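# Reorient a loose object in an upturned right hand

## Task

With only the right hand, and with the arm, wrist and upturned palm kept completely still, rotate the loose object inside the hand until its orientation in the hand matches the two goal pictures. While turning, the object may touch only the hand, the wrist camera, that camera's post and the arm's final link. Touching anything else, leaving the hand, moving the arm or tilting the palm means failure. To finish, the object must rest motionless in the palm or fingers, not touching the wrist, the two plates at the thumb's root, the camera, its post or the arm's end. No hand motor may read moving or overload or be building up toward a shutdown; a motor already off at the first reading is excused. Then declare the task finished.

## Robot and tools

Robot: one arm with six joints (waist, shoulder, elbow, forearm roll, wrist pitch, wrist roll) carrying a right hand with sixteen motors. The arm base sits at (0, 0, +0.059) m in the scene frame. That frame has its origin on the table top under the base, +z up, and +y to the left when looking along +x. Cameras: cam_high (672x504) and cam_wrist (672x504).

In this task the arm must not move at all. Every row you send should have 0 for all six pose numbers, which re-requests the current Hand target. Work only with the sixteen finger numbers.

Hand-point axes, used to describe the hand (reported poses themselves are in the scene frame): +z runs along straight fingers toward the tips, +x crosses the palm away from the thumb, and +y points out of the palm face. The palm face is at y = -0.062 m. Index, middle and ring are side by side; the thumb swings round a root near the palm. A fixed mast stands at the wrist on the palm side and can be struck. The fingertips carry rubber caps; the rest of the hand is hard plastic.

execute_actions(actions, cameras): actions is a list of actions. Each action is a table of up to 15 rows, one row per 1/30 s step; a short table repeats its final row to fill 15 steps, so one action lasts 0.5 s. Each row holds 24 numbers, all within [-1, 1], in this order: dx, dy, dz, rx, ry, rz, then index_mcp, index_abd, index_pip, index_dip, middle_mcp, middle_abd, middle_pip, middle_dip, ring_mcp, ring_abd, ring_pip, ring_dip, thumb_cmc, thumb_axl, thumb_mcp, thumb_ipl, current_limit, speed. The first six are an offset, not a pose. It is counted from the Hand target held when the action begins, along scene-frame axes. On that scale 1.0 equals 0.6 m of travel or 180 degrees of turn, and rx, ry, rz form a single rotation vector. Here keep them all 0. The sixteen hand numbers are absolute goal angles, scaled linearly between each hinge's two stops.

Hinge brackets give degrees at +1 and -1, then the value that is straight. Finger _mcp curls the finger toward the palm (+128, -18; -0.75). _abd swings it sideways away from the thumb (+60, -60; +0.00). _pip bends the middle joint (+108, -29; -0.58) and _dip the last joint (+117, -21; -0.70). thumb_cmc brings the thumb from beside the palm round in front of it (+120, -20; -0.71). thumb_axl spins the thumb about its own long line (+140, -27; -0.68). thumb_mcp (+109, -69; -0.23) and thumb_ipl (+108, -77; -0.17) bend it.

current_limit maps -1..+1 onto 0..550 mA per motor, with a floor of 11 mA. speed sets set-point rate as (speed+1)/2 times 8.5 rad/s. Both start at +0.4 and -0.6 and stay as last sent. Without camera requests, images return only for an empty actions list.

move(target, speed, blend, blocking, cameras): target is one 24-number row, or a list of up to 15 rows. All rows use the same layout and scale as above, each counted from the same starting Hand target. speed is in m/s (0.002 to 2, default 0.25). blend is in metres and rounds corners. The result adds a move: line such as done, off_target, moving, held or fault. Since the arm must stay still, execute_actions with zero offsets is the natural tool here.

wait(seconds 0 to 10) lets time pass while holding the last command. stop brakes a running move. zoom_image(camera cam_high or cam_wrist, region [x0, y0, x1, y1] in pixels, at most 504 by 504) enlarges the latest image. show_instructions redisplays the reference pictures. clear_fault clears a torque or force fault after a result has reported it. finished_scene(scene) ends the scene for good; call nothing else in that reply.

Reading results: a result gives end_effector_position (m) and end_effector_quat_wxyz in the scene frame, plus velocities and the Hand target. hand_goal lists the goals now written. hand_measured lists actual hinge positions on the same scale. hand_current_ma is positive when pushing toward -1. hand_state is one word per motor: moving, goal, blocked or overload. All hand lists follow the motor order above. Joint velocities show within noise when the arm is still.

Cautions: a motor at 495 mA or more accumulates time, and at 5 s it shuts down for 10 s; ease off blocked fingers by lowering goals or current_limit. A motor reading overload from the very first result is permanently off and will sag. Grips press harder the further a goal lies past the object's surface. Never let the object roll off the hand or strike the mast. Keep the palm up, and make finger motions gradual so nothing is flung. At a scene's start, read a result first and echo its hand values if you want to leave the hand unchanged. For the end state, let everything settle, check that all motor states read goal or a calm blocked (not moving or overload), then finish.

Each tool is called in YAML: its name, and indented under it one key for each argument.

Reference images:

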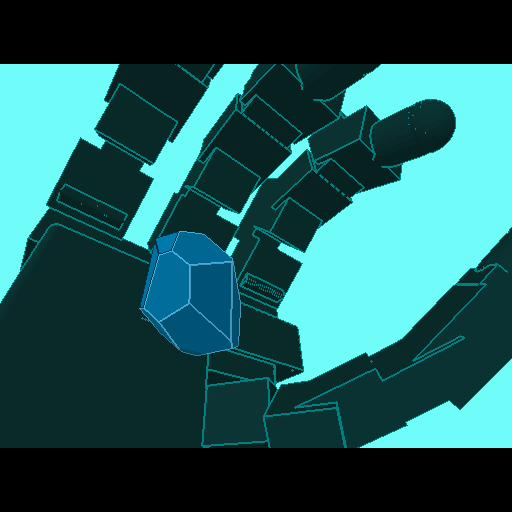

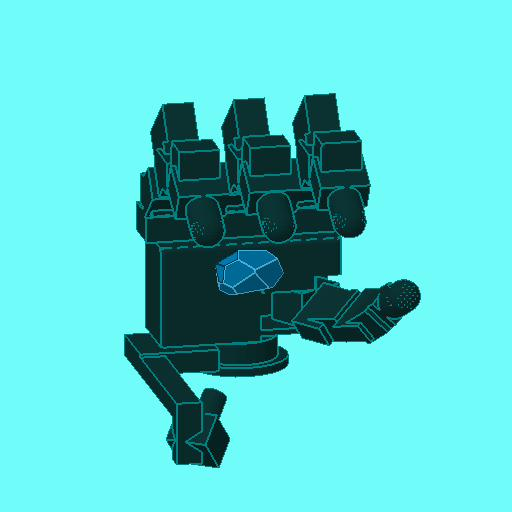

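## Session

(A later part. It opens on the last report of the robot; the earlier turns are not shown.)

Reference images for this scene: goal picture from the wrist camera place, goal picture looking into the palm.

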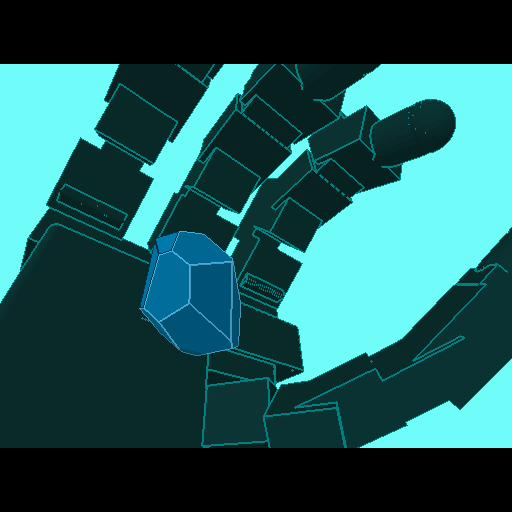

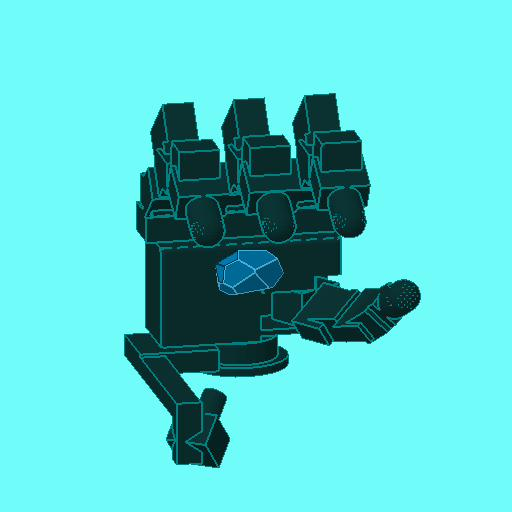

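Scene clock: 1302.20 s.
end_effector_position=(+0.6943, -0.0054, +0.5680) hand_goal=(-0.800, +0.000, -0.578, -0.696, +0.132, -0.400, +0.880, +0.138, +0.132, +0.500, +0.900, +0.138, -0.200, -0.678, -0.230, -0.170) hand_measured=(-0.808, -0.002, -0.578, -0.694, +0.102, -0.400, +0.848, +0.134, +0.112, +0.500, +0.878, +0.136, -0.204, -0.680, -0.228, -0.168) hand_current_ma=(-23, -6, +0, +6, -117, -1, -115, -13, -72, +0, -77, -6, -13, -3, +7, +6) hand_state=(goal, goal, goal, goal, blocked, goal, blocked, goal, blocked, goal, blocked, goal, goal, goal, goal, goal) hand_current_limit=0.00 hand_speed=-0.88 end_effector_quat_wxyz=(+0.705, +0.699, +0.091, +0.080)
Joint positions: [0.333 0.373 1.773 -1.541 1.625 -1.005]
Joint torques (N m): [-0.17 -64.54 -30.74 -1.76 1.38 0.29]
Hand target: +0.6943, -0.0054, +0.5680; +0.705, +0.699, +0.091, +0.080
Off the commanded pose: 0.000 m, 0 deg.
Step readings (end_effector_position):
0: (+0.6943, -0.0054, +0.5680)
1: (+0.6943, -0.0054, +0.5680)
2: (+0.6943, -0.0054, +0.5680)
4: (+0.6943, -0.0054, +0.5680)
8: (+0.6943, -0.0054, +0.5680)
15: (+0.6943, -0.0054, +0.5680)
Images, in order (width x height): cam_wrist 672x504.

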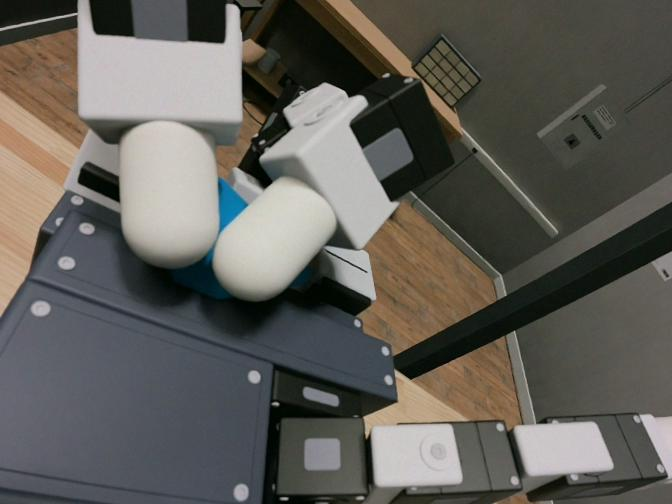

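execute_actions:
  actions:
    - [[0,0,0,0,0,0,-0.8,0,-0.578,-0.696,0.2,-0.4,0.86,0.1,0.2,0.5,0.88,0.1,-0.2,-0.677,-0.23,-0.17,0.0,-0.88]]
    - [[0,0,0,0,0,0,-0.8,0,-0.578,-0.696,0.3,-0.4,0.5,0.1,0.3,0.5,0.5,0.1,-0.2,-0.677,-0.23,-0.17,0.0,-0.75]]
    - [[0,0,0,0,0,0,-0.8,0,-0.578,-0.696,0.35,0,-0.2,0.1,0.35,0,-0.2,0.1,-0.2,-0.677,-0.23,-0.17,0.0,-0.6]]
  cameras: ["all"]

zoom_image:
  camera: "cam_wrist"
  region: [110, 170, 350, 340]

Scene clock: 1307.47 s.
end_effector_position=(+0.6943, -0.0054, +0.5680) hand_goal=(-0.800, +0.000, -0.578, -0.696, +0.350, +0.000, -0.200, +0.100, +0.350, +0.000, -0.200, +0.100, -0.200, -0.678, -0.230, -0.170) hand_measured=(-0.808, -0.002, -0.578, -0.694, +0.346, -0.002, -0.196, +0.102, +0.346, +0.004, -0.196, +0.104, -0.204, -0.680, -0.228, -0.168) hand_current_ma=(-23, -6, +0, +6, -9, -6, +10, +5, -9, +7, +9, +8, -13, -3, +7, +6) hand_state=(goal, goal, goal, goal, goal, goal, goal, goal, goal, goal, goal, goal, goal, goal, goal, goal) hand_current_limit=0.00 hand_speed=-0.60 end_effector_quat_wxyz=(+0.705, +0.699, +0.091, +0.080)
Joint positions: [0.333 0.373 1.773 -1.541 1.625 -1.005]
Joint torques (N m): [-0.18 -64.39 -30.61 -1.75 1.38 0.24]
Hand target: +0.6943, -0.0054, +0.5680; +0.705, +0.699, +0.091, +0.080
Off the commanded pose: 0.000 m, 0 deg.
Step readings (end_effector_position):
0: (+0.6943, -0.0054, +0.5680)
1: (+0.6943, -0.0054, +0.5680)
2: (+0.6943, -0.0054, +0.5680)
4: (+0.6943, -0.0054, +0.5680)
8: (+0.6943, -0.0054, +0.5680)
15: (+0.6943, -0.0054, +0.5680)
16: (+0.6943, -0.0054, +0.5680)
17: (+0.6943, -0.0054, +0.5680)
19: (+0.6943, -0.0054, +0.5680)
23: (+0.6943, -0.0054, +0.5680)
30: (+0.6943, -0.0054, +0.5680)
31: (+0.6943, -0.0054, +0.5680)
32: (+0.6943, -0.0054, +0.5680)
34: (+0.6943, -0.0054, +0.5680)
38: (+0.6943, -0.0054, +0.5680)
45: (+0.6943, -0.0054, +0.5680)

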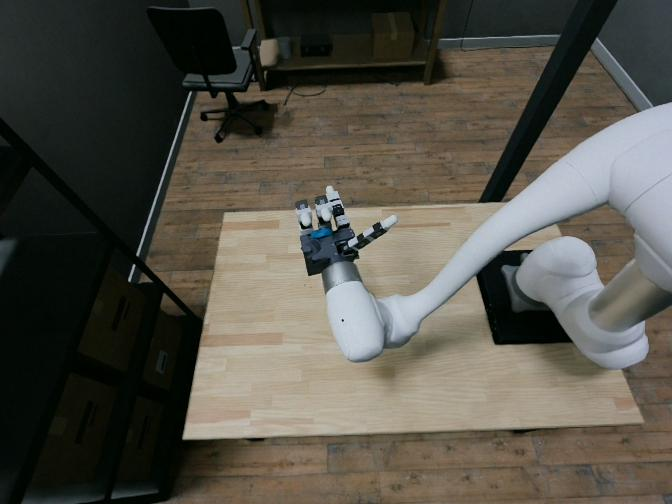

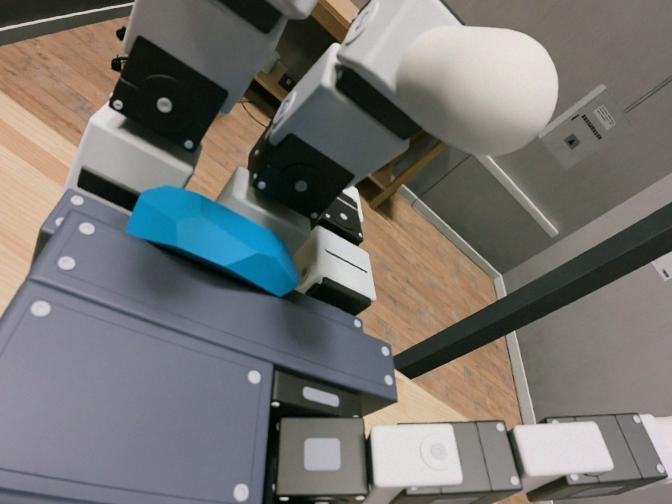

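Scaled by 2.100.

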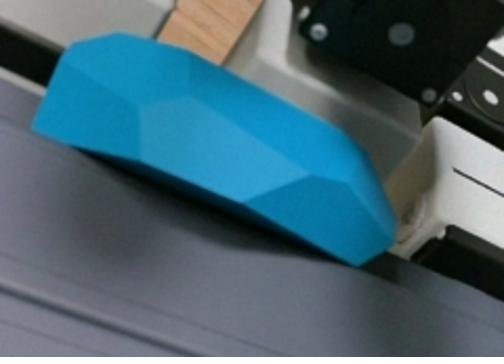

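execute_actions:
  actions:
    - [[0,0,0,0,0,0,-0.8,0,-0.578,-0.696,0.1,-0.4,0.3,0.75,0.1,0.5,0.3,0.75,-0.2,-0.677,-0.23,-0.17,0.0,-0.6]]
    - [[0,0,0,0,0,0,-0.8,0,-0.578,-0.696,-0.03,-0.4,0.5,0.75,-0.03,0.5,0.5,0.75,-0.2,-0.677,-0.23,-0.17,0.0,-0.7]]
    - [[0,0,0,0,0,0,-0.8,0,-0.578,-0.696,-0.148,-0.4,0.861,0.454,-0.148,0.5,0.881,0.454,-0.2,-0.677,-0.23,-0.17,-0.1,-0.82]]
    - [[0,0,0,0,0,0,-0.8,0,-0.578,-0.696,-0.062,-0.4,0.889,0.335,-0.062,0.5,0.905,0.335,-0.2,-0.677,-0.23,-0.17,0.0,-0.88]]
    - [[0,0,0,0,0,0,-0.8,0,-0.578,-0.696,0.033,-0.4,0.9,0.226,0.033,0.5,0.92,0.226,-0.2,-0.677,-0.23,-0.17,0.05,-0.88]]
    - [[0,0,0,0,0,0,-0.8,0,-0.578,-0.696,0.12,-0.4,0.9,0.15,0.12,0.5,0.92,0.15,-0.2,-0.677,-0.23,-0.17,0.05,-0.88]]
  cameras: ["cam_wrist"]

zoom_image:
  camera: "cam_wrist"
  region: [100, 120, 340, 320]

Scene clock: 1342.13 s.
end_effector_position=(+0.6943, -0.0054, +0.5680) hand_goal=(-0.800, +0.000, -0.578, -0.696, +0.120, -0.400, +0.900, +0.150, +0.120, +0.500, +0.920, +0.150, -0.200, -0.678, -0.230, -0.170) hand_measured=(-0.808, -0.002, -0.578, -0.694, +0.070, -0.404, +0.848, +0.138, +0.082, +0.502, +0.868, +0.140, -0.204, -0.680, -0.228, -0.168) hand_current_ma=(-23, -6, +0, +6, -202, -7, -203, -36, -151, +5, -199, -34, -13, -3, +7, +6) hand_state=(goal, goal, goal, goal, blocked, goal, blocked, goal, blocked, goal, blocked, goal, goal, goal, goal, goal) hand_current_limit=0.05 hand_speed=-0.88 end_effector_quat_wxyz=(+0.705, +0.699, +0.091, +0.080)
Joint positions: [0.333 0.373 1.773 -1.541 1.625 -1.005]
Joint torques (N m): [0.06 -64.38 -30.67 -1.79 1.37 0.27]
Hand target: +0.6943, -0.0054, +0.5680; +0.705, +0.699, +0.091, +0.080
Off the commanded pose: 0.000 m, 0 deg.
Step readings (end_effector_position):
0: (+0.6943, -0.0054, +0.5680)
1: (+0.6943, -0.0054, +0.5680)
2: (+0.6943, -0.0054, +0.5680)
4: (+0.6943, -0.0054, +0.5680)
8: (+0.6943, -0.0054, +0.5680)
15: (+0.6943, -0.0054, +0.5680)
16: (+0.6943, -0.0054, +0.5680)
17: (+0.6943, -0.0054, +0.5680)
19: (+0.6943, -0.0054, +0.5680)
23: (+0.6943, -0.0054, +0.5680)
30: (+0.6943, -0.0054, +0.5680)
31: (+0.6943, -0.0054, +0.5680)
32: (+0.6943, -0.0054, +0.5680)
34: (+0.6943, -0.0054, +0.5680)
38: (+0.6943, -0.0054, +0.5680)
45: (+0.6943, -0.0054, +0.5680)
46: (+0.6943, -0.0054, +0.5680)
47: (+0.6943, -0.0054, +0.5680)
49: (+0.6943, -0.0054, +0.5680)
53: (+0.6943, -0.0054, +0.5680)
60: (+0.6943, -0.0054, +0.5680)
61: (+0.6943, -0.0054, +0.5680)
62: (+0.6943, -0.0054, +0.5680)
64: (+0.6943, -0.0054, +0.5680)
68: (+0.6943, -0.0054, +0.5680)
75: (+0.6943, -0.0054, +0.5680)
76: (+0.6943, -0.0054, +0.5680)
77: (+0.6943, -0.0054, +0.5680)
79: (+0.6943, -0.0054, +0.5680)
83: (+0.6943, -0.0054, +0.5680)
90: (+0.6943, -0.0054, +0.5680)
Images, in order (width x height): cam_wrist 672x504.

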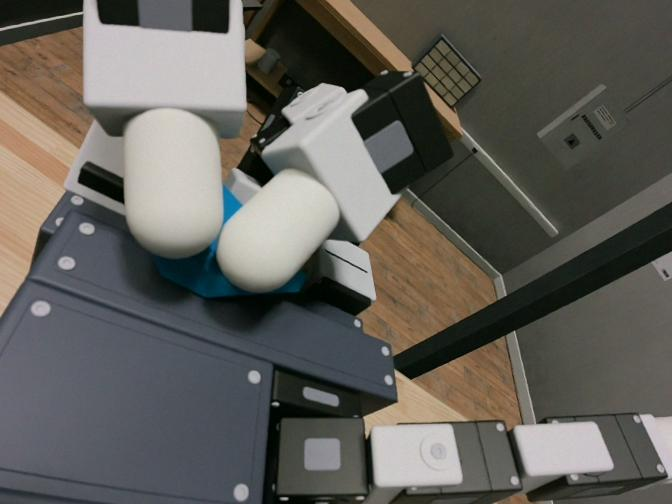

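Scaled by 2.100.

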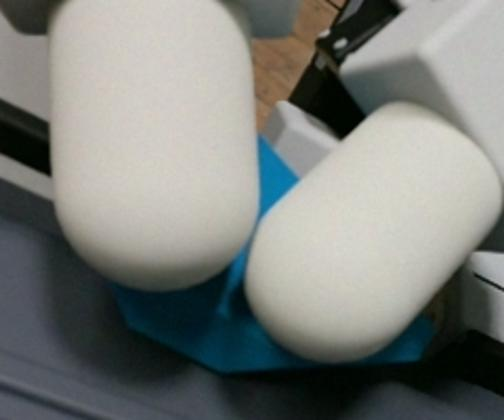

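execute_actions:
  actions:
    - [[0,0,0,0,0,0,-0.8,0,-0.578,-0.696,0.07,-0.4,0.6,0.3,0.11,0.5,0.96,0.16,-0.2,-0.677,-0.23,-0.17,0.05,-0.75]]
    - [[0,0,0,0,0,0,-0.8,0,-0.578,-0.696,0.05,-0.1,0.1,0.3,0.11,0.5,0.96,0.16,-0.2,-0.677,-0.23,-0.17,0.05,-0.7]]
    - [[0,0,0,0,0,0,-0.8,0,-0.578,-0.696,0.05,0,-0.578,-0.3,0.11,0.5,0.96,0.16,-0.2,-0.677,-0.23,-0.17,0.05,-0.7]]
  cameras: ["cam_wrist"]

zoom_image:
  camera: "cam_wrist"
  region: [100, 150, 340, 350]

Scene clock: 1347.73 s.
end_effector_position=(+0.6943, -0.0054, +0.5680) hand_goal=(-0.800, +0.000, -0.578, -0.696, +0.050, +0.000, -0.578, -0.300, +0.110, +0.500, +0.960, +0.160, -0.200, -0.678, -0.230, -0.170) hand_measured=(-0.808, -0.002, -0.578, -0.694, +0.046, -0.002, -0.576, -0.298, +0.088, +0.502, +0.930, +0.146, -0.204, -0.680, -0.228, -0.168) hand_current_ma=(-23, -6, +0, +6, -10, -6, +3, +6, -80, +4, -110, -47, -13, -3, +7, +6) hand_state=(goal, goal, goal, goal, goal, goal, goal, goal, blocked, goal, blocked, goal, goal, goal, goal, goal) hand_current_limit=0.05 hand_speed=-0.70 end_effector_quat_wxyz=(+0.705, +0.699, +0.091, +0.080)
Joint positions: [0.333 0.373 1.773 -1.541 1.625 -1.005]
Joint torques (N m): [-0.2 -64.63 -30.68 -1.79 1.39 0.3]
Hand target: +0.6943, -0.0054, +0.5680; +0.705, +0.699, +0.091, +0.080
Off the commanded pose: 0.000 m, 0 deg.
Step readings (end_effector_position):
0: (+0.6943, -0.0054, +0.5680)
1: (+0.6943, -0.0054, +0.5680)
2: (+0.6943, -0.0054, +0.5680)
4: (+0.6943, -0.0054, +0.5680)
8: (+0.6943, -0.0054, +0.5680)
15: (+0.6943, -0.0054, +0.5680)
16: (+0.6943, -0.0054, +0.5680)
17: (+0.6943, -0.0054, +0.5680)
19: (+0.6943, -0.0054, +0.5680)
23: (+0.6943, -0.0054, +0.5680)
30: (+0.6943, -0.0054, +0.5680)
31: (+0.6943, -0.0054, +0.5680)
32: (+0.6943, -0.0054, +0.5680)
34: (+0.6943, -0.0054, +0.5680)
38: (+0.6943, -0.0054, +0.5680)
45: (+0.6943, -0.0054, +0.5680)
Images, in order (width x height): cam_wrist 672x504.

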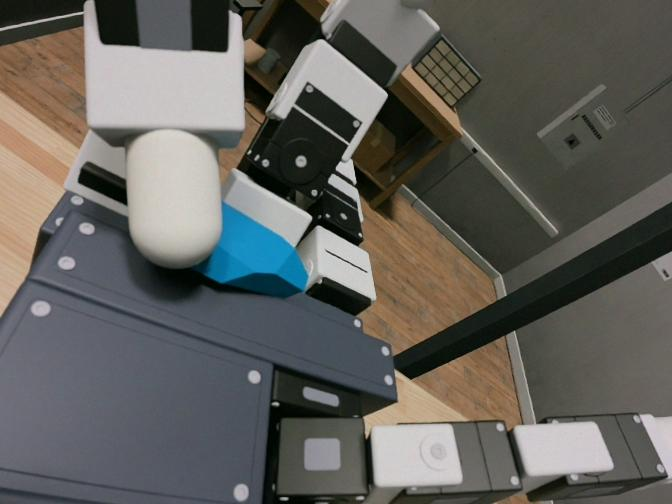

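Scaled by 2.100.

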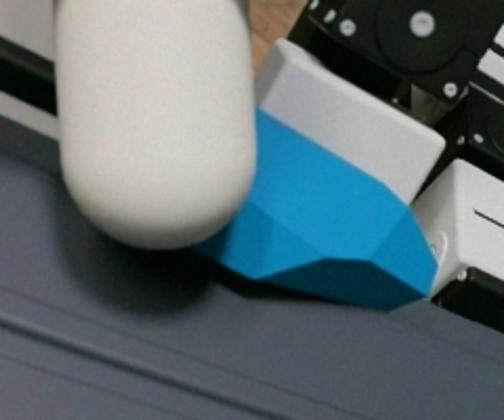

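execute_actions:
  actions:
    - [[0,0,0,0,0,0,-0.8,0,-0.578,-0.696,0.2,0,-0.578,-0.5,0.13,0.5,0.97,0.16,-0.2,-0.677,-0.23,-0.17,0.05,-0.82]]
    - [[0,0,0,0,0,0,-0.8,0,-0.578,-0.696,0.38,0,-0.578,-0.696,0.15,0.5,0.97,0.16,-0.2,-0.677,-0.23,-0.17,0.05,-0.86]]
  cameras: ["cam_wrist"]

zoom_image:
  camera: "cam_wrist"
  region: [100, 150, 340, 350]

execute_actions:
  actions:
    - [[0,0,0,0,0,0,-0.8,0,-0.578,-0.696,0.5,0,-0.578,-0.696,0.17,0.5,0.97,0.13,-0.2,-0.677,-0.23,-0.17,0.05,-0.87]]
  cameras: ["cam_wrist"]

zoom_image:
  camera: "cam_wrist"
  region: [100, 150, 340, 350]

Scene clock: 1354.63 s.
end_effector_position=(+0.6943, -0.0054, +0.5680) hand_goal=(-0.800, +0.000, -0.578, -0.696, +0.380, +0.000, -0.578, -0.696, +0.150, +0.500, +0.970, +0.160, -0.200, -0.678, -0.230, -0.170) hand_measured=(-0.808, -0.002, -0.578, -0.694, +0.326, -0.002, -0.576, -0.694, +0.128, +0.500, +0.920, +0.126, -0.204, -0.680, -0.228, -0.168) hand_current_ma=(-23, -6, +0, +6, -220, -6, +2, +6, -77, +2, -190, -128, -13, -3, +7, +6) hand_state=(goal, goal, goal, goal, blocked, goal, goal, goal, blocked, goal, blocked, blocked, goal, goal, goal, goal) hand_current_limit=0.05 hand_speed=-0.86 end_effector_quat_wxyz=(+0.705, +0.699, +0.091, +0.080)
Joint positions: [0.333 0.373 1.773 -1.541 1.625 -1.005]
Joint torques (N m): [-0.23 -64.46 -30.64 -1.74 1.35 0.28]
Hand target: +0.6943, -0.0054, +0.5680; +0.705, +0.699, +0.091, +0.080
Off the commanded pose: 0.000 m, 0 deg.
Step readings (end_effector_position):
0: (+0.6943, -0.0054, +0.5680)
1: (+0.6943, -0.0054, +0.5680)
2: (+0.6943, -0.0054, +0.5680)
4: (+0.6943, -0.0054, +0.5680)
8: (+0.6943, -0.0054, +0.5680)
15: (+0.6943, -0.0054, +0.5680)
16: (+0.6943, -0.0054, +0.5680)
17: (+0.6943, -0.0054, +0.5680)
19: (+0.6943, -0.0054, +0.5680)
23: (+0.6943, -0.0054, +0.5680)
30: (+0.6943, -0.0054, +0.5680)
Images, in order (width x height): cam_wrist 672x504.

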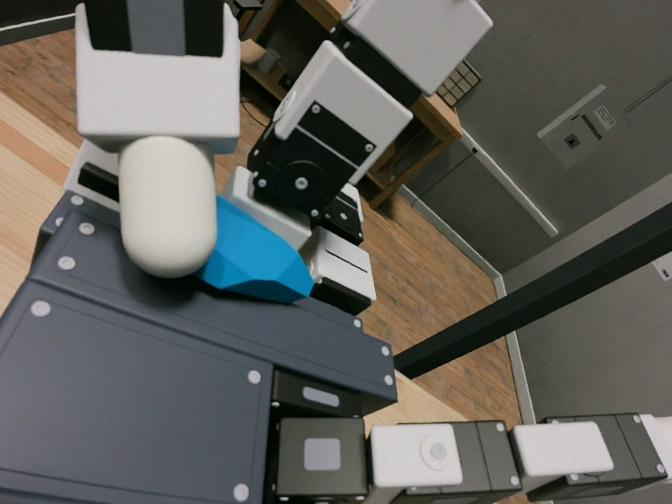

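Scaled by 2.100.

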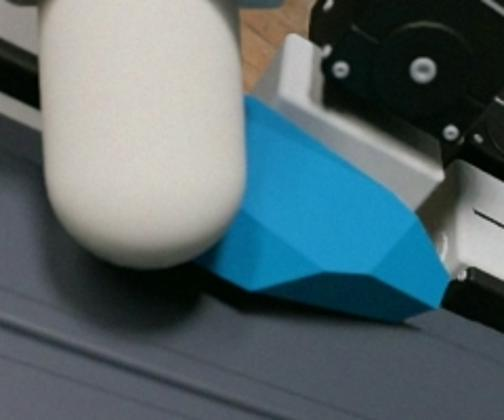

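Scene clock: 1355.33 s.
end_effector_position=(+0.6943, -0.0054, +0.5680) hand_goal=(-0.800, +0.000, -0.578, -0.696, +0.500, +0.000, -0.578, -0.696, +0.170, +0.500, +0.970, +0.130, -0.200, -0.678, -0.230, -0.170) hand_measured=(-0.808, -0.002, -0.578, -0.694, +0.400, -0.002, -0.576, -0.694, +0.138, +0.500, +0.918, +0.096, -0.204, -0.680, -0.228, -0.168) hand_current_ma=(-23, -6, +0, +6, -289, -6, +2, +6, -120, +2, -200, -120, -13, -3, +7, +6) hand_state=(goal, goal, goal, goal, blocked, goal, goal, goal, blocked, goal, blocked, blocked, goal, goal, goal, goal) hand_current_limit=0.05 hand_speed=-0.87 end_effector_quat_wxyz=(+0.705, +0.699, +0.091, +0.080)
Joint positions: [0.333 0.373 1.773 -1.541 1.625 -1.005]
Joint torques (N m): [-0.11 -64.15 -30.76 -1.78 1.39 0.29]
Hand target: +0.6943, -0.0054, +0.5680; +0.705, +0.699, +0.091, +0.080
Off the commanded pose: 0.000 m, 0 deg.
Step readings (end_effector_position):
0: (+0.6943, -0.0054, +0.5680)
1: (+0.6943, -0.0054, +0.5680)
2: (+0.6943, -0.0054, +0.5680)
4: (+0.6943, -0.0054, +0.5680)
8: (+0.6943, -0.0054, +0.5680)
15: (+0.6943, -0.0054, +0.5680)
Images, in order (width x height): cam_wrist 672x504.

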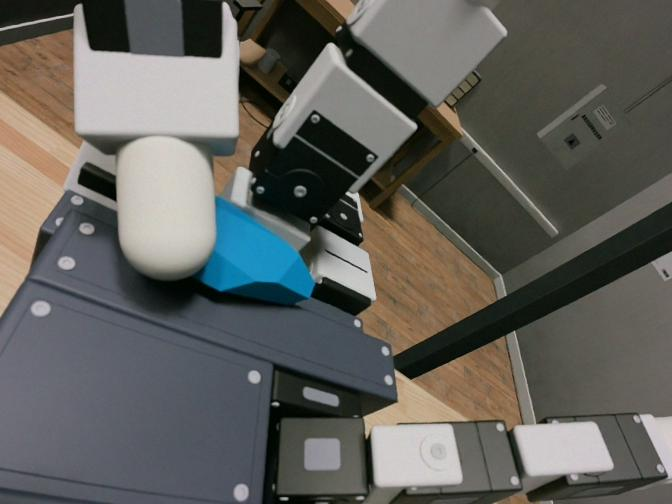

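Scaled by 2.100.

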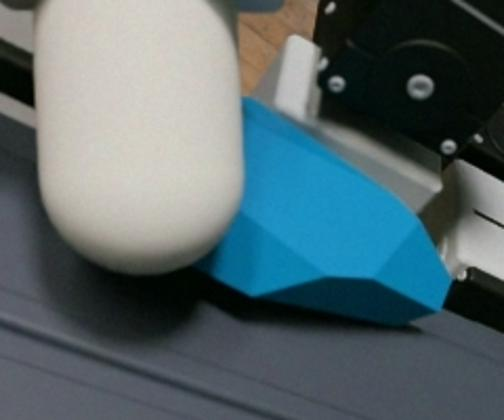

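execute_actions:
  actions:
    - [[0,0,0,0,0,0,-0.8,0,-0.578,-0.696,0.65,0,-0.578,-0.696,0.21,0.5,0.96,0.1,-0.2,-0.677,-0.23,-0.17,0.1,-0.87]]
  cameras: ["cam_wrist"]

zoom_image:
  camera: "cam_wrist"
  region: [100, 150, 340, 350]

execute_actions:
  actions:
    - [[0,0,0,0,0,0,-0.8,0,-0.578,-0.696,0.75,0,-0.578,-0.696,0.25,0.5,0.95,0.07,-0.2,-0.677,-0.23,-0.17,0.15,-0.87]]
  cameras: ["cam_wrist"]

zoom_image:
  camera: "cam_wrist"
  region: [100, 150, 340, 350]

Scene clock: 1364.47 s.
end_effector_position=(+0.6943, -0.0054, +0.5680) hand_goal=(-0.800, +0.000, -0.578, -0.696, +0.650, +0.000, -0.578, -0.696, +0.210, +0.500, +0.960, +0.100, -0.200, -0.678, -0.230, -0.170) hand_measured=(-0.808, -0.002, -0.578, -0.694, +0.562, -0.002, -0.576, -0.694, +0.214, +0.490, +0.916, +0.062, -0.204, -0.680, -0.228, -0.168) hand_current_ma=(-24, -6, +0, +6, -302, -6, +2, +6, +14, -24, -168, -143, -13, -3, +7, +6) hand_state=(goal, goal, goal, goal, blocked, goal, goal, goal, goal, goal, blocked, blocked, goal, goal, goal, goal) hand_current_limit=0.10 hand_speed=-0.87 end_effector_quat_wxyz=(+0.705, +0.699, +0.091, +0.080)
Joint positions: [0.333 0.373 1.773 -1.541 1.625 -1.005]
Joint torques (N m): [0.02 -64.65 -30.7 -1.75 1.35 0.29]
Hand target: +0.6943, -0.0054, +0.5680; +0.705, +0.699, +0.091, +0.080
Off the commanded pose: 0.000 m, 0 deg.
Step readings (end_effector_position):
0: (+0.6943, -0.0054, +0.5680)
1: (+0.6943, -0.0054, +0.5680)
2: (+0.6943, -0.0054, +0.5680)
4: (+0.6943, -0.0054, +0.5680)
8: (+0.6943, -0.0054, +0.5680)
15: (+0.6943, -0.0054, +0.5680)
Images, in order (width x height): cam_wrist 672x504.

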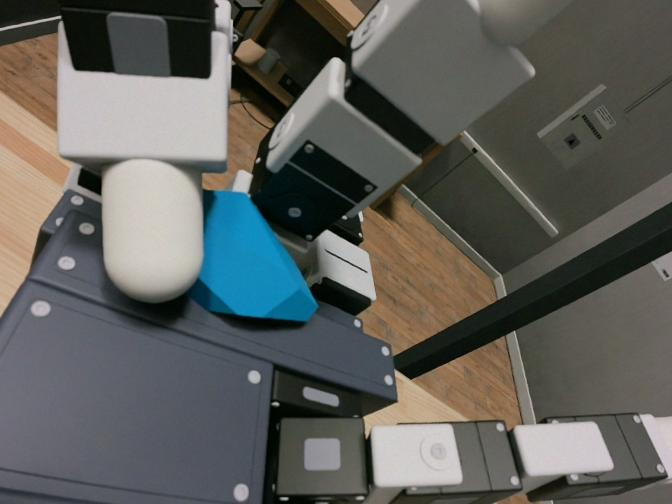

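Scaled by 2.100.

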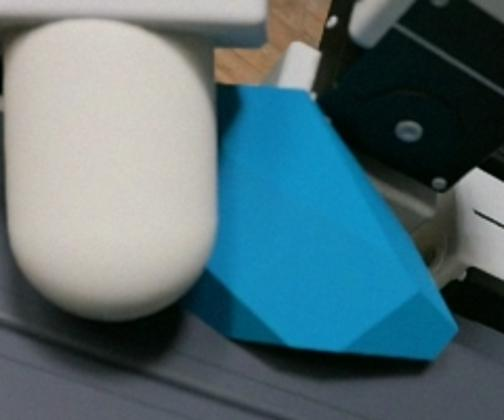

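Scene clock: 1365.17 s.
end_effector_position=(+0.6943, -0.0054, +0.5680) hand_goal=(-0.800, +0.000, -0.578, -0.696, +0.750, +0.000, -0.578, -0.696, +0.250, +0.500, +0.950, +0.070, -0.200, -0.678, -0.230, -0.170) hand_measured=(-0.808, -0.002, -0.578, -0.694, +0.632, -0.002, -0.576, -0.694, +0.246, +0.492, +0.904, +0.034, -0.204, -0.680, -0.228, -0.168) hand_current_ma=(-24, -6, +0, +6, -316, -6, +2, +6, -12, -19, -176, -135, -13, -3, +7, +6) hand_state=(goal, goal, goal, goal, blocked, goal, goal, goal, goal, goal, blocked, blocked, goal, goal, goal, goal) hand_current_limit=0.15 hand_speed=-0.87 end_effector_quat_wxyz=(+0.705, +0.699, +0.091, +0.080)
Joint positions: [0.333 0.373 1.773 -1.541 1.625 -1.005]
Joint torques (N m): [-0.26 -64.48 -30.73 -1.75 1.36 0.23]
Hand target: +0.6943, -0.0054, +0.5680; +0.705, +0.699, +0.091, +0.080
Off the commanded pose: 0.000 m, 0 deg.
Step readings (end_effector_position):
0: (+0.6943, -0.0054, +0.5680)
1: (+0.6943, -0.0054, +0.5680)
2: (+0.6943, -0.0054, +0.5680)
4: (+0.6943, -0.0054, +0.5680)
8: (+0.6943, -0.0054, +0.5680)
15: (+0.6943, -0.0054, +0.5680)
Images, in order (width x height): cam_wrist 672x504.

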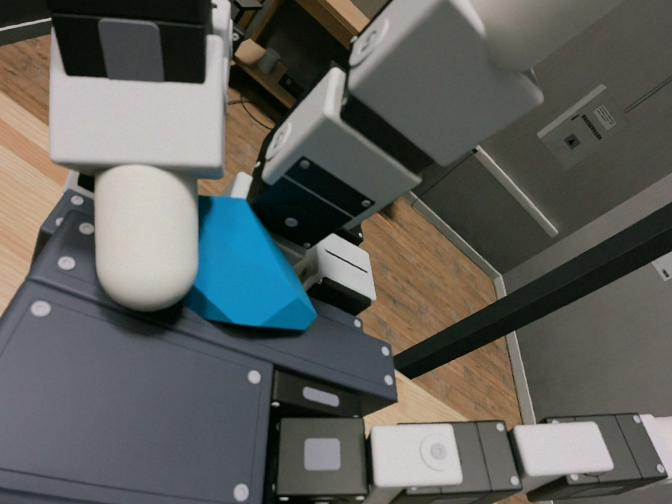

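Scaled by 2.100.

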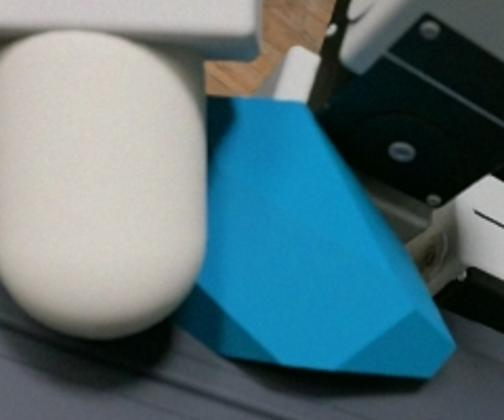

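execute_actions:
  actions:
    - [[0,0,0,0,0,0,-0.8,0,-0.578,-0.696,0.85,0,-0.578,-0.696,0.27,0.5,0.9,0.05,-0.2,-0.677,-0.23,-0.17,0.15,-0.87]]
    - [[0,0,0,0,0,0,-0.8,0,-0.578,-0.696,0.8,0,-0.578,-0.696,0.3,0.5,0.5,0.05,-0.2,-0.677,-0.23,-0.17,0.1,-0.85]]
    - [[0,0,0,0,0,0,-0.8,0,-0.578,-0.696,0.75,0,-0.578,-0.696,0.3,0.1,-0.1,0.05,-0.2,-0.677,-0.23,-0.17,0.1,-0.7]]
  cameras: ["cam_wrist"]

zoom_image:
  camera: "cam_wrist"
  region: [130, 170, 350, 350]

Scene clock: 1371.20 s.
end_effector_position=(+0.6943, -0.0054, +0.5680) hand_goal=(-0.800, +0.000, -0.578, -0.696, +0.750, +0.000, -0.578, -0.696, +0.300, +0.100, -0.100, +0.050, -0.200, -0.678, -0.230, -0.170) hand_measured=(-0.808, -0.002, -0.578, -0.694, +0.756, -0.002, -0.576, -0.694, +0.300, +0.104, -0.096, +0.048, -0.204, -0.680, -0.228, -0.168) hand_current_ma=(-24, -6, +0, +6, +19, -6, +2, +6, +1, +9, +10, -6, -13, -3, +7, +6) hand_state=(goal, goal, goal, goal, goal, goal, goal, goal, goal, goal, goal, goal, goal, goal, goal, goal) hand_current_limit=0.10 hand_speed=-0.70 end_effector_quat_wxyz=(+0.705, +0.699, +0.091, +0.080)
Joint positions: [0.333 0.373 1.773 -1.541 1.625 -1.005]
Joint torques (N m): [-0.27 -64.35 -30.74 -1.75 1.34 0.28]
Hand target: +0.6943, -0.0054, +0.5680; +0.705, +0.699, +0.091, +0.080
Off the commanded pose: 0.000 m, 0 deg.
Step readings (end_effector_position):
0: (+0.6943, -0.0054, +0.5680)
1: (+0.6943, -0.0054, +0.5680)
2: (+0.6943, -0.0054, +0.5680)
4: (+0.6943, -0.0054, +0.5680)
8: (+0.6943, -0.0054, +0.5680)
15: (+0.6943, -0.0054, +0.5680)
16: (+0.6943, -0.0054, +0.5680)
17: (+0.6943, -0.0054, +0.5680)
19: (+0.6943, -0.0054, +0.5680)
23: (+0.6943, -0.0054, +0.5680)
30: (+0.6943, -0.0054, +0.5680)
31: (+0.6943, -0.0054, +0.5680)
32: (+0.6943, -0.0054, +0.5680)
34: (+0.6943, -0.0054, +0.5680)
38: (+0.6943, -0.0054, +0.5680)
45: (+0.6943, -0.0054, +0.5680)
Images, in order (width x height): cam_wrist 672x504.

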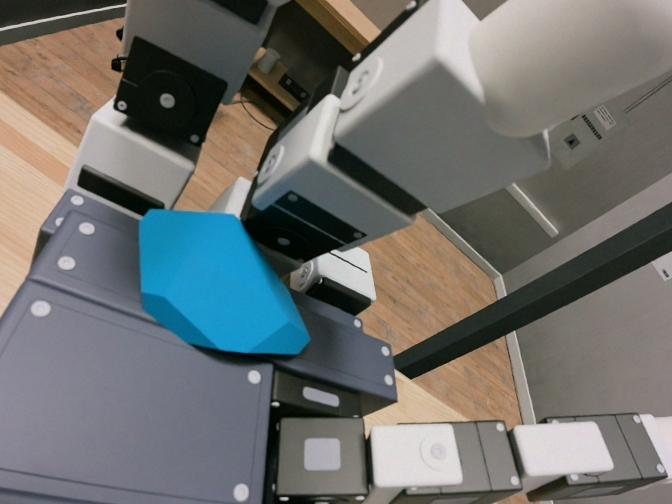

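Scaled by 2.291.

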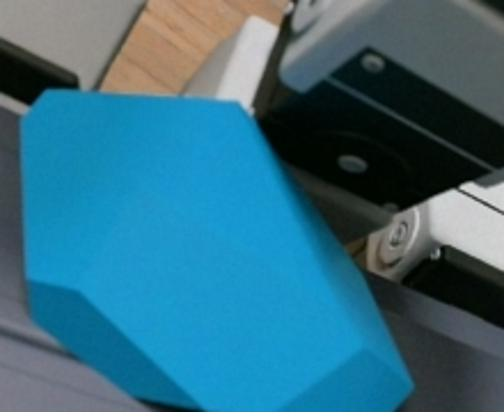

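execute_actions:
  actions:
    - [[0,0,0,0,0,0,-0.8,0,-0.578,-0.696,0.6,0,-0.578,-0.696,0.3,0,-0.578,-0.4,-0.2,-0.677,-0.23,-0.17,0.1,-0.8]]
    - [[0,0,0,0,0,0,-0.8,0,-0.578,-0.696,0.3,0,-0.578,-0.696,0.0,0,-0.578,-0.696,-0.2,-0.677,-0.23,-0.17,0.1,-0.8]]
  cameras: ["all"]

zoom_image:
  camera: "cam_wrist"
  region: [130, 200, 320, 360]

zoom_image:
  camera: "cam_high"
  region: [295, 205, 355, 265]

Scene clock: 1378.73 s.
end_effector_position=(+0.6943, -0.0054, +0.5680) hand_goal=(-0.800, +0.000, -0.578, -0.696, +0.300, +0.000, -0.578, -0.696, +0.000, +0.000, -0.578, -0.696, -0.200, -0.678, -0.230, -0.170) hand_measured=(-0.808, -0.002, -0.578, -0.694, +0.300, -0.002, -0.576, -0.694, -0.004, +0.004, -0.578, -0.694, -0.204, -0.680, -0.228, -0.168) hand_current_ma=(-24, -6, +0, +6, -2, -6, +2, +6, -13, +7, +2, +6, -13, -3, +7, +6) hand_state=(goal, goal, goal, goal, goal, goal, goal, goal, goal, goal, goal, goal, goal, goal, goal, goal) hand_current_limit=0.10 hand_speed=-0.80 end_effector_quat_wxyz=(+0.705, +0.699, +0.091, +0.080)
Joint positions: [0.333 0.373 1.773 -1.541 1.625 -1.005]
Joint torques (N m): [-0.18 -64.49 -30.74 -1.82 1.41 0.27]
Hand target: +0.6943, -0.0054, +0.5680; +0.705, +0.699, +0.091, +0.080
Off the commanded pose: 0.000 m, 0 deg.
Step readings (end_effector_position):
0: (+0.6943, -0.0054, +0.5680)
1: (+0.6943, -0.0054, +0.5680)
2: (+0.6943, -0.0054, +0.5680)
4: (+0.6943, -0.0054, +0.5680)
8: (+0.6943, -0.0054, +0.5680)
15: (+0.6943, -0.0054, +0.5680)
16: (+0.6943, -0.0054, +0.5680)
17: (+0.6943, -0.0054, +0.5680)
19: (+0.6943, -0.0054, +0.5680)
23: (+0.6943, -0.0054, +0.5680)
30: (+0.6943, -0.0054, +0.5680)

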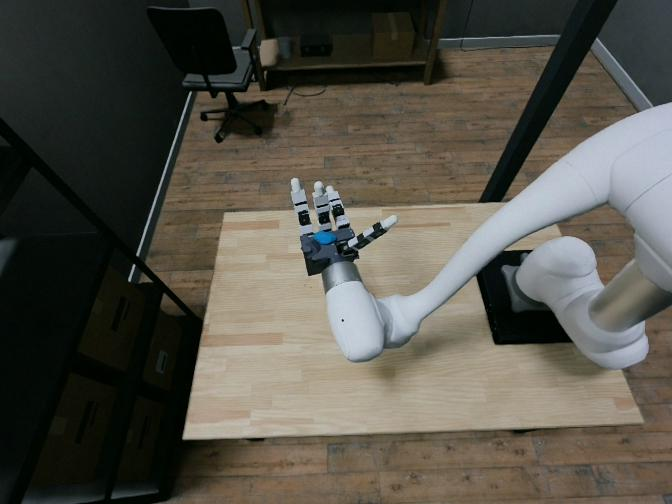

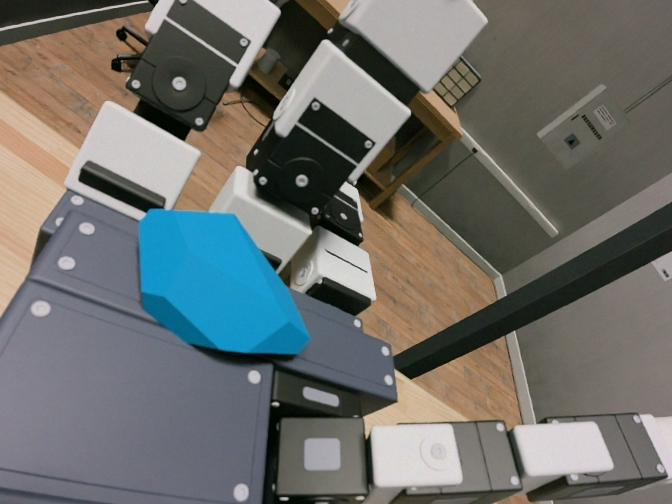

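Scaled by 2.653.

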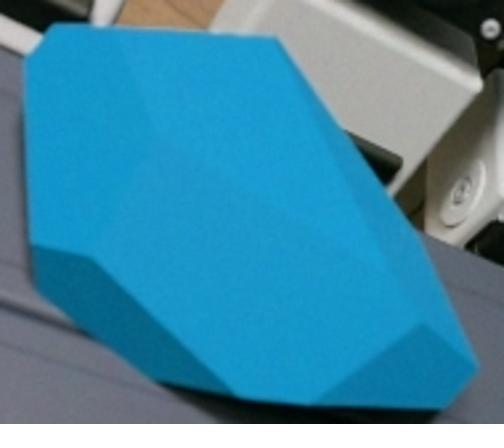

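Scaled by 8.400.

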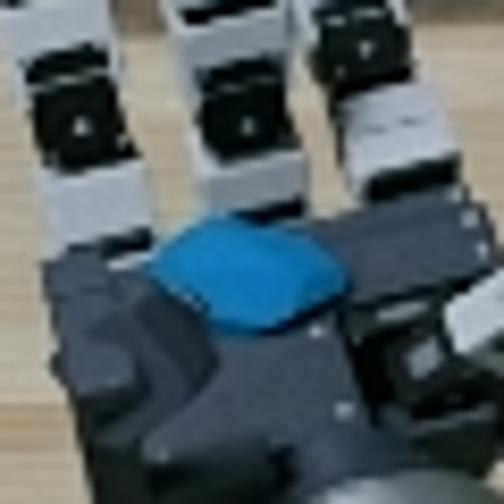

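execute_actions:
  actions:
    - [[0,0,0,0,0,0,-0.8,0,-0.578,-0.696,0.15,-0.2,-0.578,0.95,0.15,0.5,-0.578,0.95,0.57,-0.3,-0.23,-0.17,0.0,-0.45]]
    - [[0,0,0,0,0,0,-0.8,0,-0.578,-0.696,0.15,-0.2,-0.578,0.95,0.15,0.5,-0.578,0.95,0.57,0.09,-0.23,1.0,0.0,-0.4]]
    - [[0,0,0,0,0,0,-0.8,0,-0.578,-0.696,0.05,-0.2,-0.1,0.97,0.05,0.5,-0.1,0.97,0.57,0.09,-0.23,1.0,0.0,-0.6]]
    - [[0,0,0,0,0,0,-0.8,0,-0.578,-0.696,-0.07,-0.2,0.25,0.97,-0.07,0.5,0.25,0.97,0.57,0.09,-0.1,1.0,0.0,-0.6]]
  cameras: ["cam_wrist"]

Scene clock: 1511.17 s.
end_effector_position=(+0.6943, -0.0054, +0.5680) hand_goal=(-0.800, +0.000, -0.578, -0.696, -0.070, -0.200, +0.250, +0.970, -0.070, +0.500, +0.250, +0.970, +0.570, +0.090, -0.100, +1.000) hand_measured=(-0.808, -0.002, -0.578, -0.694, -0.072, -0.198, +0.248, +0.968, -0.072, +0.500, +0.248, +0.968, +0.570, +0.088, -0.100, +1.000) hand_current_ma=(-24, -6, +0, +6, -7, +4, -5, -6, -8, -2, -5, -6, -2, -6, -1, -3) hand_state=(goal, goal, goal, goal, goal, goal, goal, goal, goal, goal, goal, goal, goal, goal, goal, goal) hand_current_limit=0.00 hand_speed=-0.60 end_effector_quat_wxyz=(+0.705, +0.699, +0.091, +0.080)
Joint positions: [0.333 0.373 1.773 -1.541 1.625 -1.005]
Joint torques (N m): [-0.2 -64.42 -30.73 -1.79 1.38 0.33]
Hand target: +0.6943, -0.0054, +0.5680; +0.705, +0.699, +0.091, +0.080
Off the commanded pose: 0.000 m, 0 deg.
Step readings (end_effector_position):
0: (+0.6943, -0.0054, +0.5680)
1: (+0.6943, -0.0054, +0.5680)
2: (+0.6943, -0.0054, +0.5680)
4: (+0.6943, -0.0054, +0.5680)
8: (+0.6943, -0.0054, +0.5680)
15: (+0.6943, -0.0054, +0.5680)
16: (+0.6943, -0.0054, +0.5680)
17: (+0.6943, -0.0054, +0.5680)
19: (+0.6943, -0.0054, +0.5680)
23: (+0.6943, -0.0054, +0.5680)
30: (+0.6943, -0.0054, +0.5680)
31: (+0.6943, -0.0054, +0.5680)
32: (+0.6943, -0.0054, +0.5680)
34: (+0.6943, -0.0054, +0.5680)
38: (+0.6943, -0.0054, +0.5680)
45: (+0.6943, -0.0054, +0.5680)
46: (+0.6943, -0.0054, +0.5680)
47: (+0.6943, -0.0054, +0.5680)
49: (+0.6943, -0.0054, +0.5680)
53: (+0.6943, -0.0054, +0.5680)
60: (+0.6943, -0.0054, +0.5680)
Images, in order (width x height): cam_wrist 672x504.

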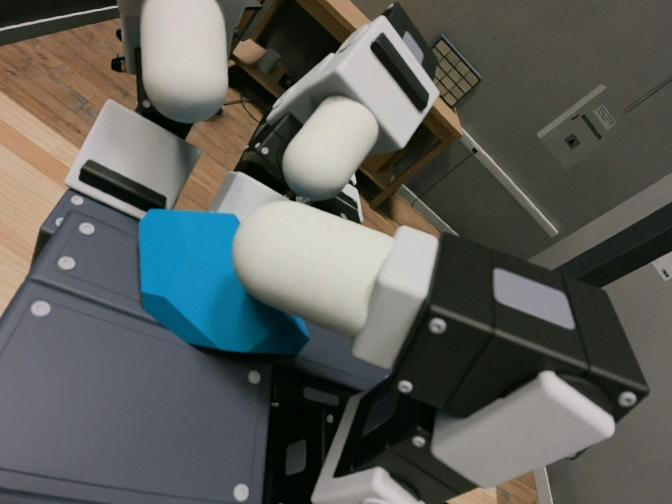

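execute_actions:
  actions:
    - [[0,0,0,0,0,0,-0.8,0,-0.578,-0.696,-0.07,-0.2,0.5,0.97,-0.07,0.5,0.5,0.97,0.57,0.09,0.1,1.0,-0.2,-0.85]]
    - [[0,0,0,0,0,0,-0.8,0,-0.578,-0.696,-0.07,-0.2,0.5,0.97,-0.07,0.5,0.5,0.97,0.57,0.09,0.14,1.0,-0.3,-0.88]]
  cameras: ["cam_wrist"]

zoom_image:
  camera: "cam_wrist"
  region: [120, 150, 360, 370]

Scene clock: 1515.17 s.
end_effector_position=(+0.6943, -0.0054, +0.5680) hand_goal=(-0.800, +0.000, -0.578, -0.696, -0.070, -0.200, +0.500, +0.970, -0.070, +0.500, +0.500, +0.970, +0.570, +0.090, +0.140, +1.000) hand_measured=(-0.808, -0.002, -0.578, -0.694, -0.072, -0.198, +0.498, +0.968, -0.072, +0.500, +0.498, +0.968, +0.556, +0.090, +0.056, +0.992) hand_current_ma=(-24, -6, +0, +6, -7, +4, -4, -6, -8, -2, -4, -6, -49, -1, -193, -35) hand_state=(goal, goal, goal, goal, goal, goal, goal, goal, goal, goal, goal, goal, goal, goal, blocked, goal) hand_current_limit=-0.30 hand_speed=-0.88 end_effector_quat_wxyz=(+0.705, +0.699, +0.091, +0.080)
Joint positions: [0.333 0.373 1.773 -1.541 1.625 -1.005]
Joint torques (N m): [-0.13 -64.64 -30.78 -1.77 1.41 0.31]
Hand target: +0.6943, -0.0054, +0.5680; +0.705, +0.699, +0.091, +0.080
Off the commanded pose: 0.000 m, 0 deg.
Step readings (end_effector_position):
0: (+0.6943, -0.0054, +0.5680)
1: (+0.6943, -0.0054, +0.5680)
2: (+0.6943, -0.0054, +0.5680)
4: (+0.6943, -0.0054, +0.5680)
8: (+0.6943, -0.0054, +0.5680)
15: (+0.6943, -0.0054, +0.5680)
16: (+0.6943, -0.0054, +0.5680)
17: (+0.6943, -0.0054, +0.5680)
19: (+0.6943, -0.0054, +0.5680)
23: (+0.6943, -0.0054, +0.5680)
30: (+0.6943, -0.0054, +0.5680)
Images, in order (width x height): cam_wrist 672x504.

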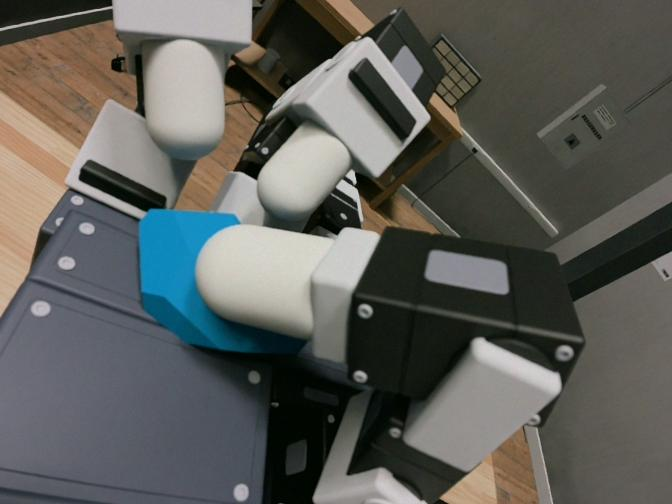

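Scaled by 2.100.

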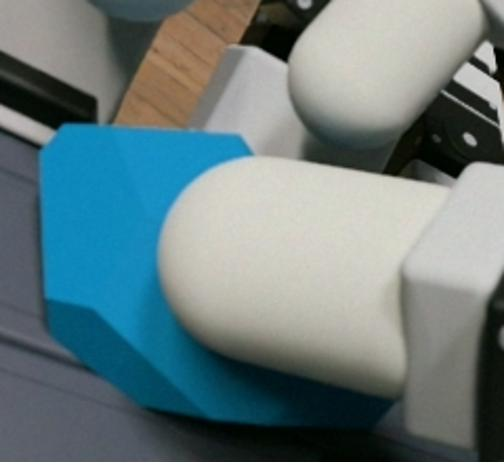

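execute_actions:
  actions:
    - [[0,0,0,0,0,0,-0.8,0,-0.578,-0.696,-0.06,-0.2,0.761,0.722,-0.093,0.5,0.873,0.645,0.57,0.09,0.08,1.0,-0.2,-0.8]]
    - [[0,0,0,0,0,0,-0.8,0,-0.578,-0.696,-0.06,-0.2,0.761,0.722,-0.093,0.5,0.873,0.645,0.57,0.09,0.08,1.0,-0.2,-0.8]]
    - [[0,0,0,0,0,0,-0.8,0,-0.578,-0.696,0.008,-0.2,0.79,0.62,-0.019,0.5,0.902,0.538,0.57,0.09,0.08,1.0,-0.2,-0.87]]
  cameras: ["cam_wrist"]

zoom_image:
  camera: "cam_wrist"
  region: [120, 150, 360, 370]

execute_actions:
  actions:
    - [[0,0,0,0,0,0,-0.8,0,-0.578,-0.696,0.086,-0.2,0.787,0.54,0.063,0.5,0.9,0.454,0.57,0.09,0.08,1.0,-0.2,-0.87]]
  cameras: ["cam_wrist"]

zoom_image:
  camera: "cam_wrist"
  region: [120, 150, 360, 370]

Scene clock: 1539.17 s.
end_effector_position=(+0.6943, -0.0054, +0.5680) hand_goal=(-0.800, +0.000, -0.578, -0.696, +0.008, -0.200, +0.790, +0.620, -0.020, +0.500, +0.902, +0.538, +0.570, +0.090, +0.080, +1.000) hand_measured=(-0.808, -0.002, -0.578, -0.694, -0.002, -0.196, +0.796, +0.638, -0.064, +0.498, +0.898, +0.576, +0.546, +0.106, +0.056, +0.998) hand_current_ma=(-24, -6, +0, +6, -35, +7, +14, +57, -178, -3, -8, +143, -83, +64, -111, -10) hand_state=(goal, goal, goal, goal, goal, goal, goal, goal, blocked, goal, goal, blocked, blocked, goal, blocked, goal) hand_current_limit=-0.20 hand_speed=-0.87 end_effector_quat_wxyz=(+0.705, +0.699, +0.091, +0.080)
Joint positions: [0.333 0.373 1.773 -1.541 1.625 -1.005]
Joint torques (N m): [-0.19 -64.66 -30.74 -1.77 1.4 0.32]
Hand target: +0.6943, -0.0054, +0.5680; +0.705, +0.699, +0.091, +0.080
Off the commanded pose: 0.000 m, 0 deg.
Step readings (end_effector_position):
0: (+0.6943, -0.0054, +0.5680)
1: (+0.6943, -0.0054, +0.5680)
2: (+0.6943, -0.0054, +0.5680)
4: (+0.6943, -0.0054, +0.5680)
8: (+0.6943, -0.0054, +0.5680)
15: (+0.6943, -0.0054, +0.5680)
16: (+0.6943, -0.0054, +0.5680)
17: (+0.6943, -0.0054, +0.5680)
19: (+0.6943, -0.0054, +0.5680)
23: (+0.6943, -0.0054, +0.5680)
30: (+0.6943, -0.0054, +0.5680)
31: (+0.6943, -0.0054, +0.5680)
32: (+0.6943, -0.0054, +0.5680)
34: (+0.6943, -0.0054, +0.5680)
38: (+0.6943, -0.0054, +0.5680)
45: (+0.6943, -0.0054, +0.5680)
Images, in order (width x height): cam_wrist 672x504.

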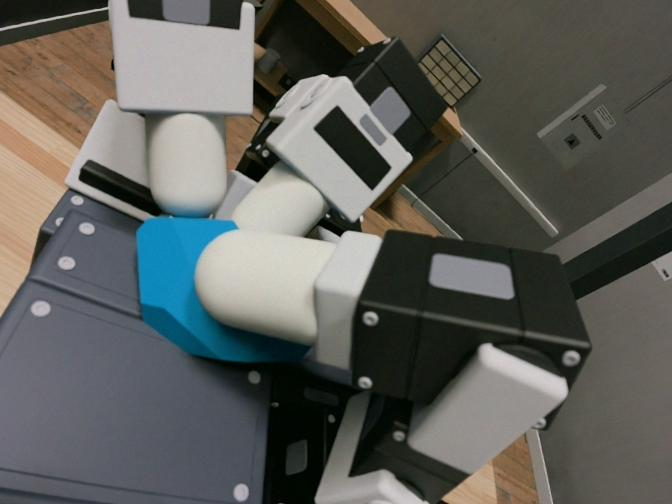

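Scaled by 2.100.

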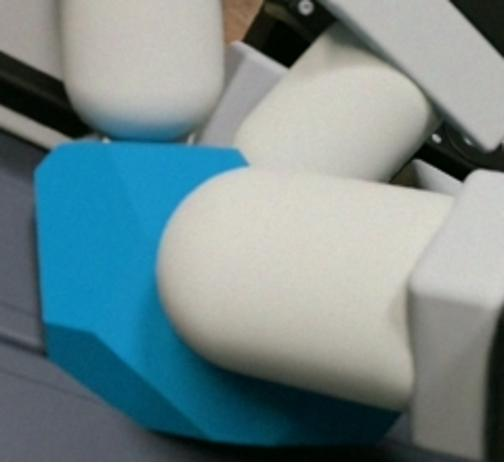

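Scene clock: 1539.87 s.
end_effector_position=(+0.6943, -0.0054, +0.5680) hand_goal=(-0.800, +0.000, -0.578, -0.696, +0.086, -0.200, +0.786, +0.540, +0.062, +0.500, +0.900, +0.454, +0.570, +0.090, +0.080, +1.000) hand_measured=(-0.808, -0.002, -0.578, -0.694, +0.068, -0.196, +0.796, +0.558, +0.018, +0.496, +0.902, +0.488, +0.540, +0.112, +0.052, +0.992) hand_current_ma=(-24, -6, +0, +6, -68, +10, +27, +61, -174, -10, +3, +125, -107, +92, -129, -29) hand_state=(goal, goal, goal, goal, goal, goal, goal, goal, blocked, goal, goal, blocked, blocked, blocked, blocked, goal) hand_current_limit=-0.20 hand_speed=-0.87 end_effector_quat_wxyz=(+0.705, +0.699, +0.091, +0.080)
Joint positions: [0.333 0.373 1.773 -1.541 1.625 -1.005]
Joint torques (N m): [-0.16 -64.52 -30.77 -1.8 1.36 0.32]
Hand target: +0.6943, -0.0054, +0.5680; +0.705, +0.699, +0.091, +0.080
Off the commanded pose: 0.000 m, 0 deg.
Step readings (end_effector_position):
0: (+0.6943, -0.0054, +0.5680)
1: (+0.6943, -0.0054, +0.5680)
2: (+0.6943, -0.0054, +0.5680)
4: (+0.6943, -0.0054, +0.5680)
8: (+0.6943, -0.0054, +0.5680)
15: (+0.6943, -0.0054, +0.5680)
Images, in order (width x height): cam_wrist 672x504.

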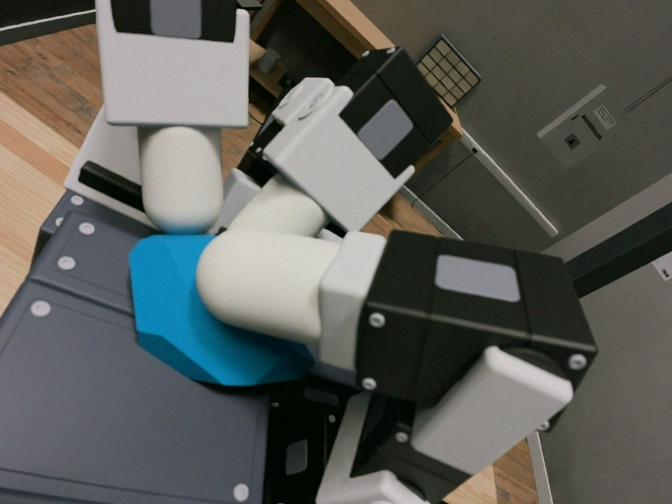

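Scaled by 2.100.

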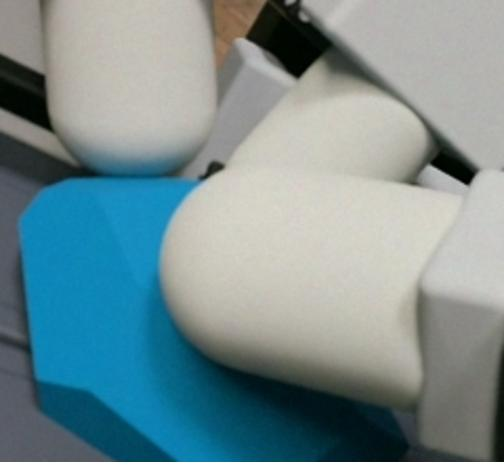

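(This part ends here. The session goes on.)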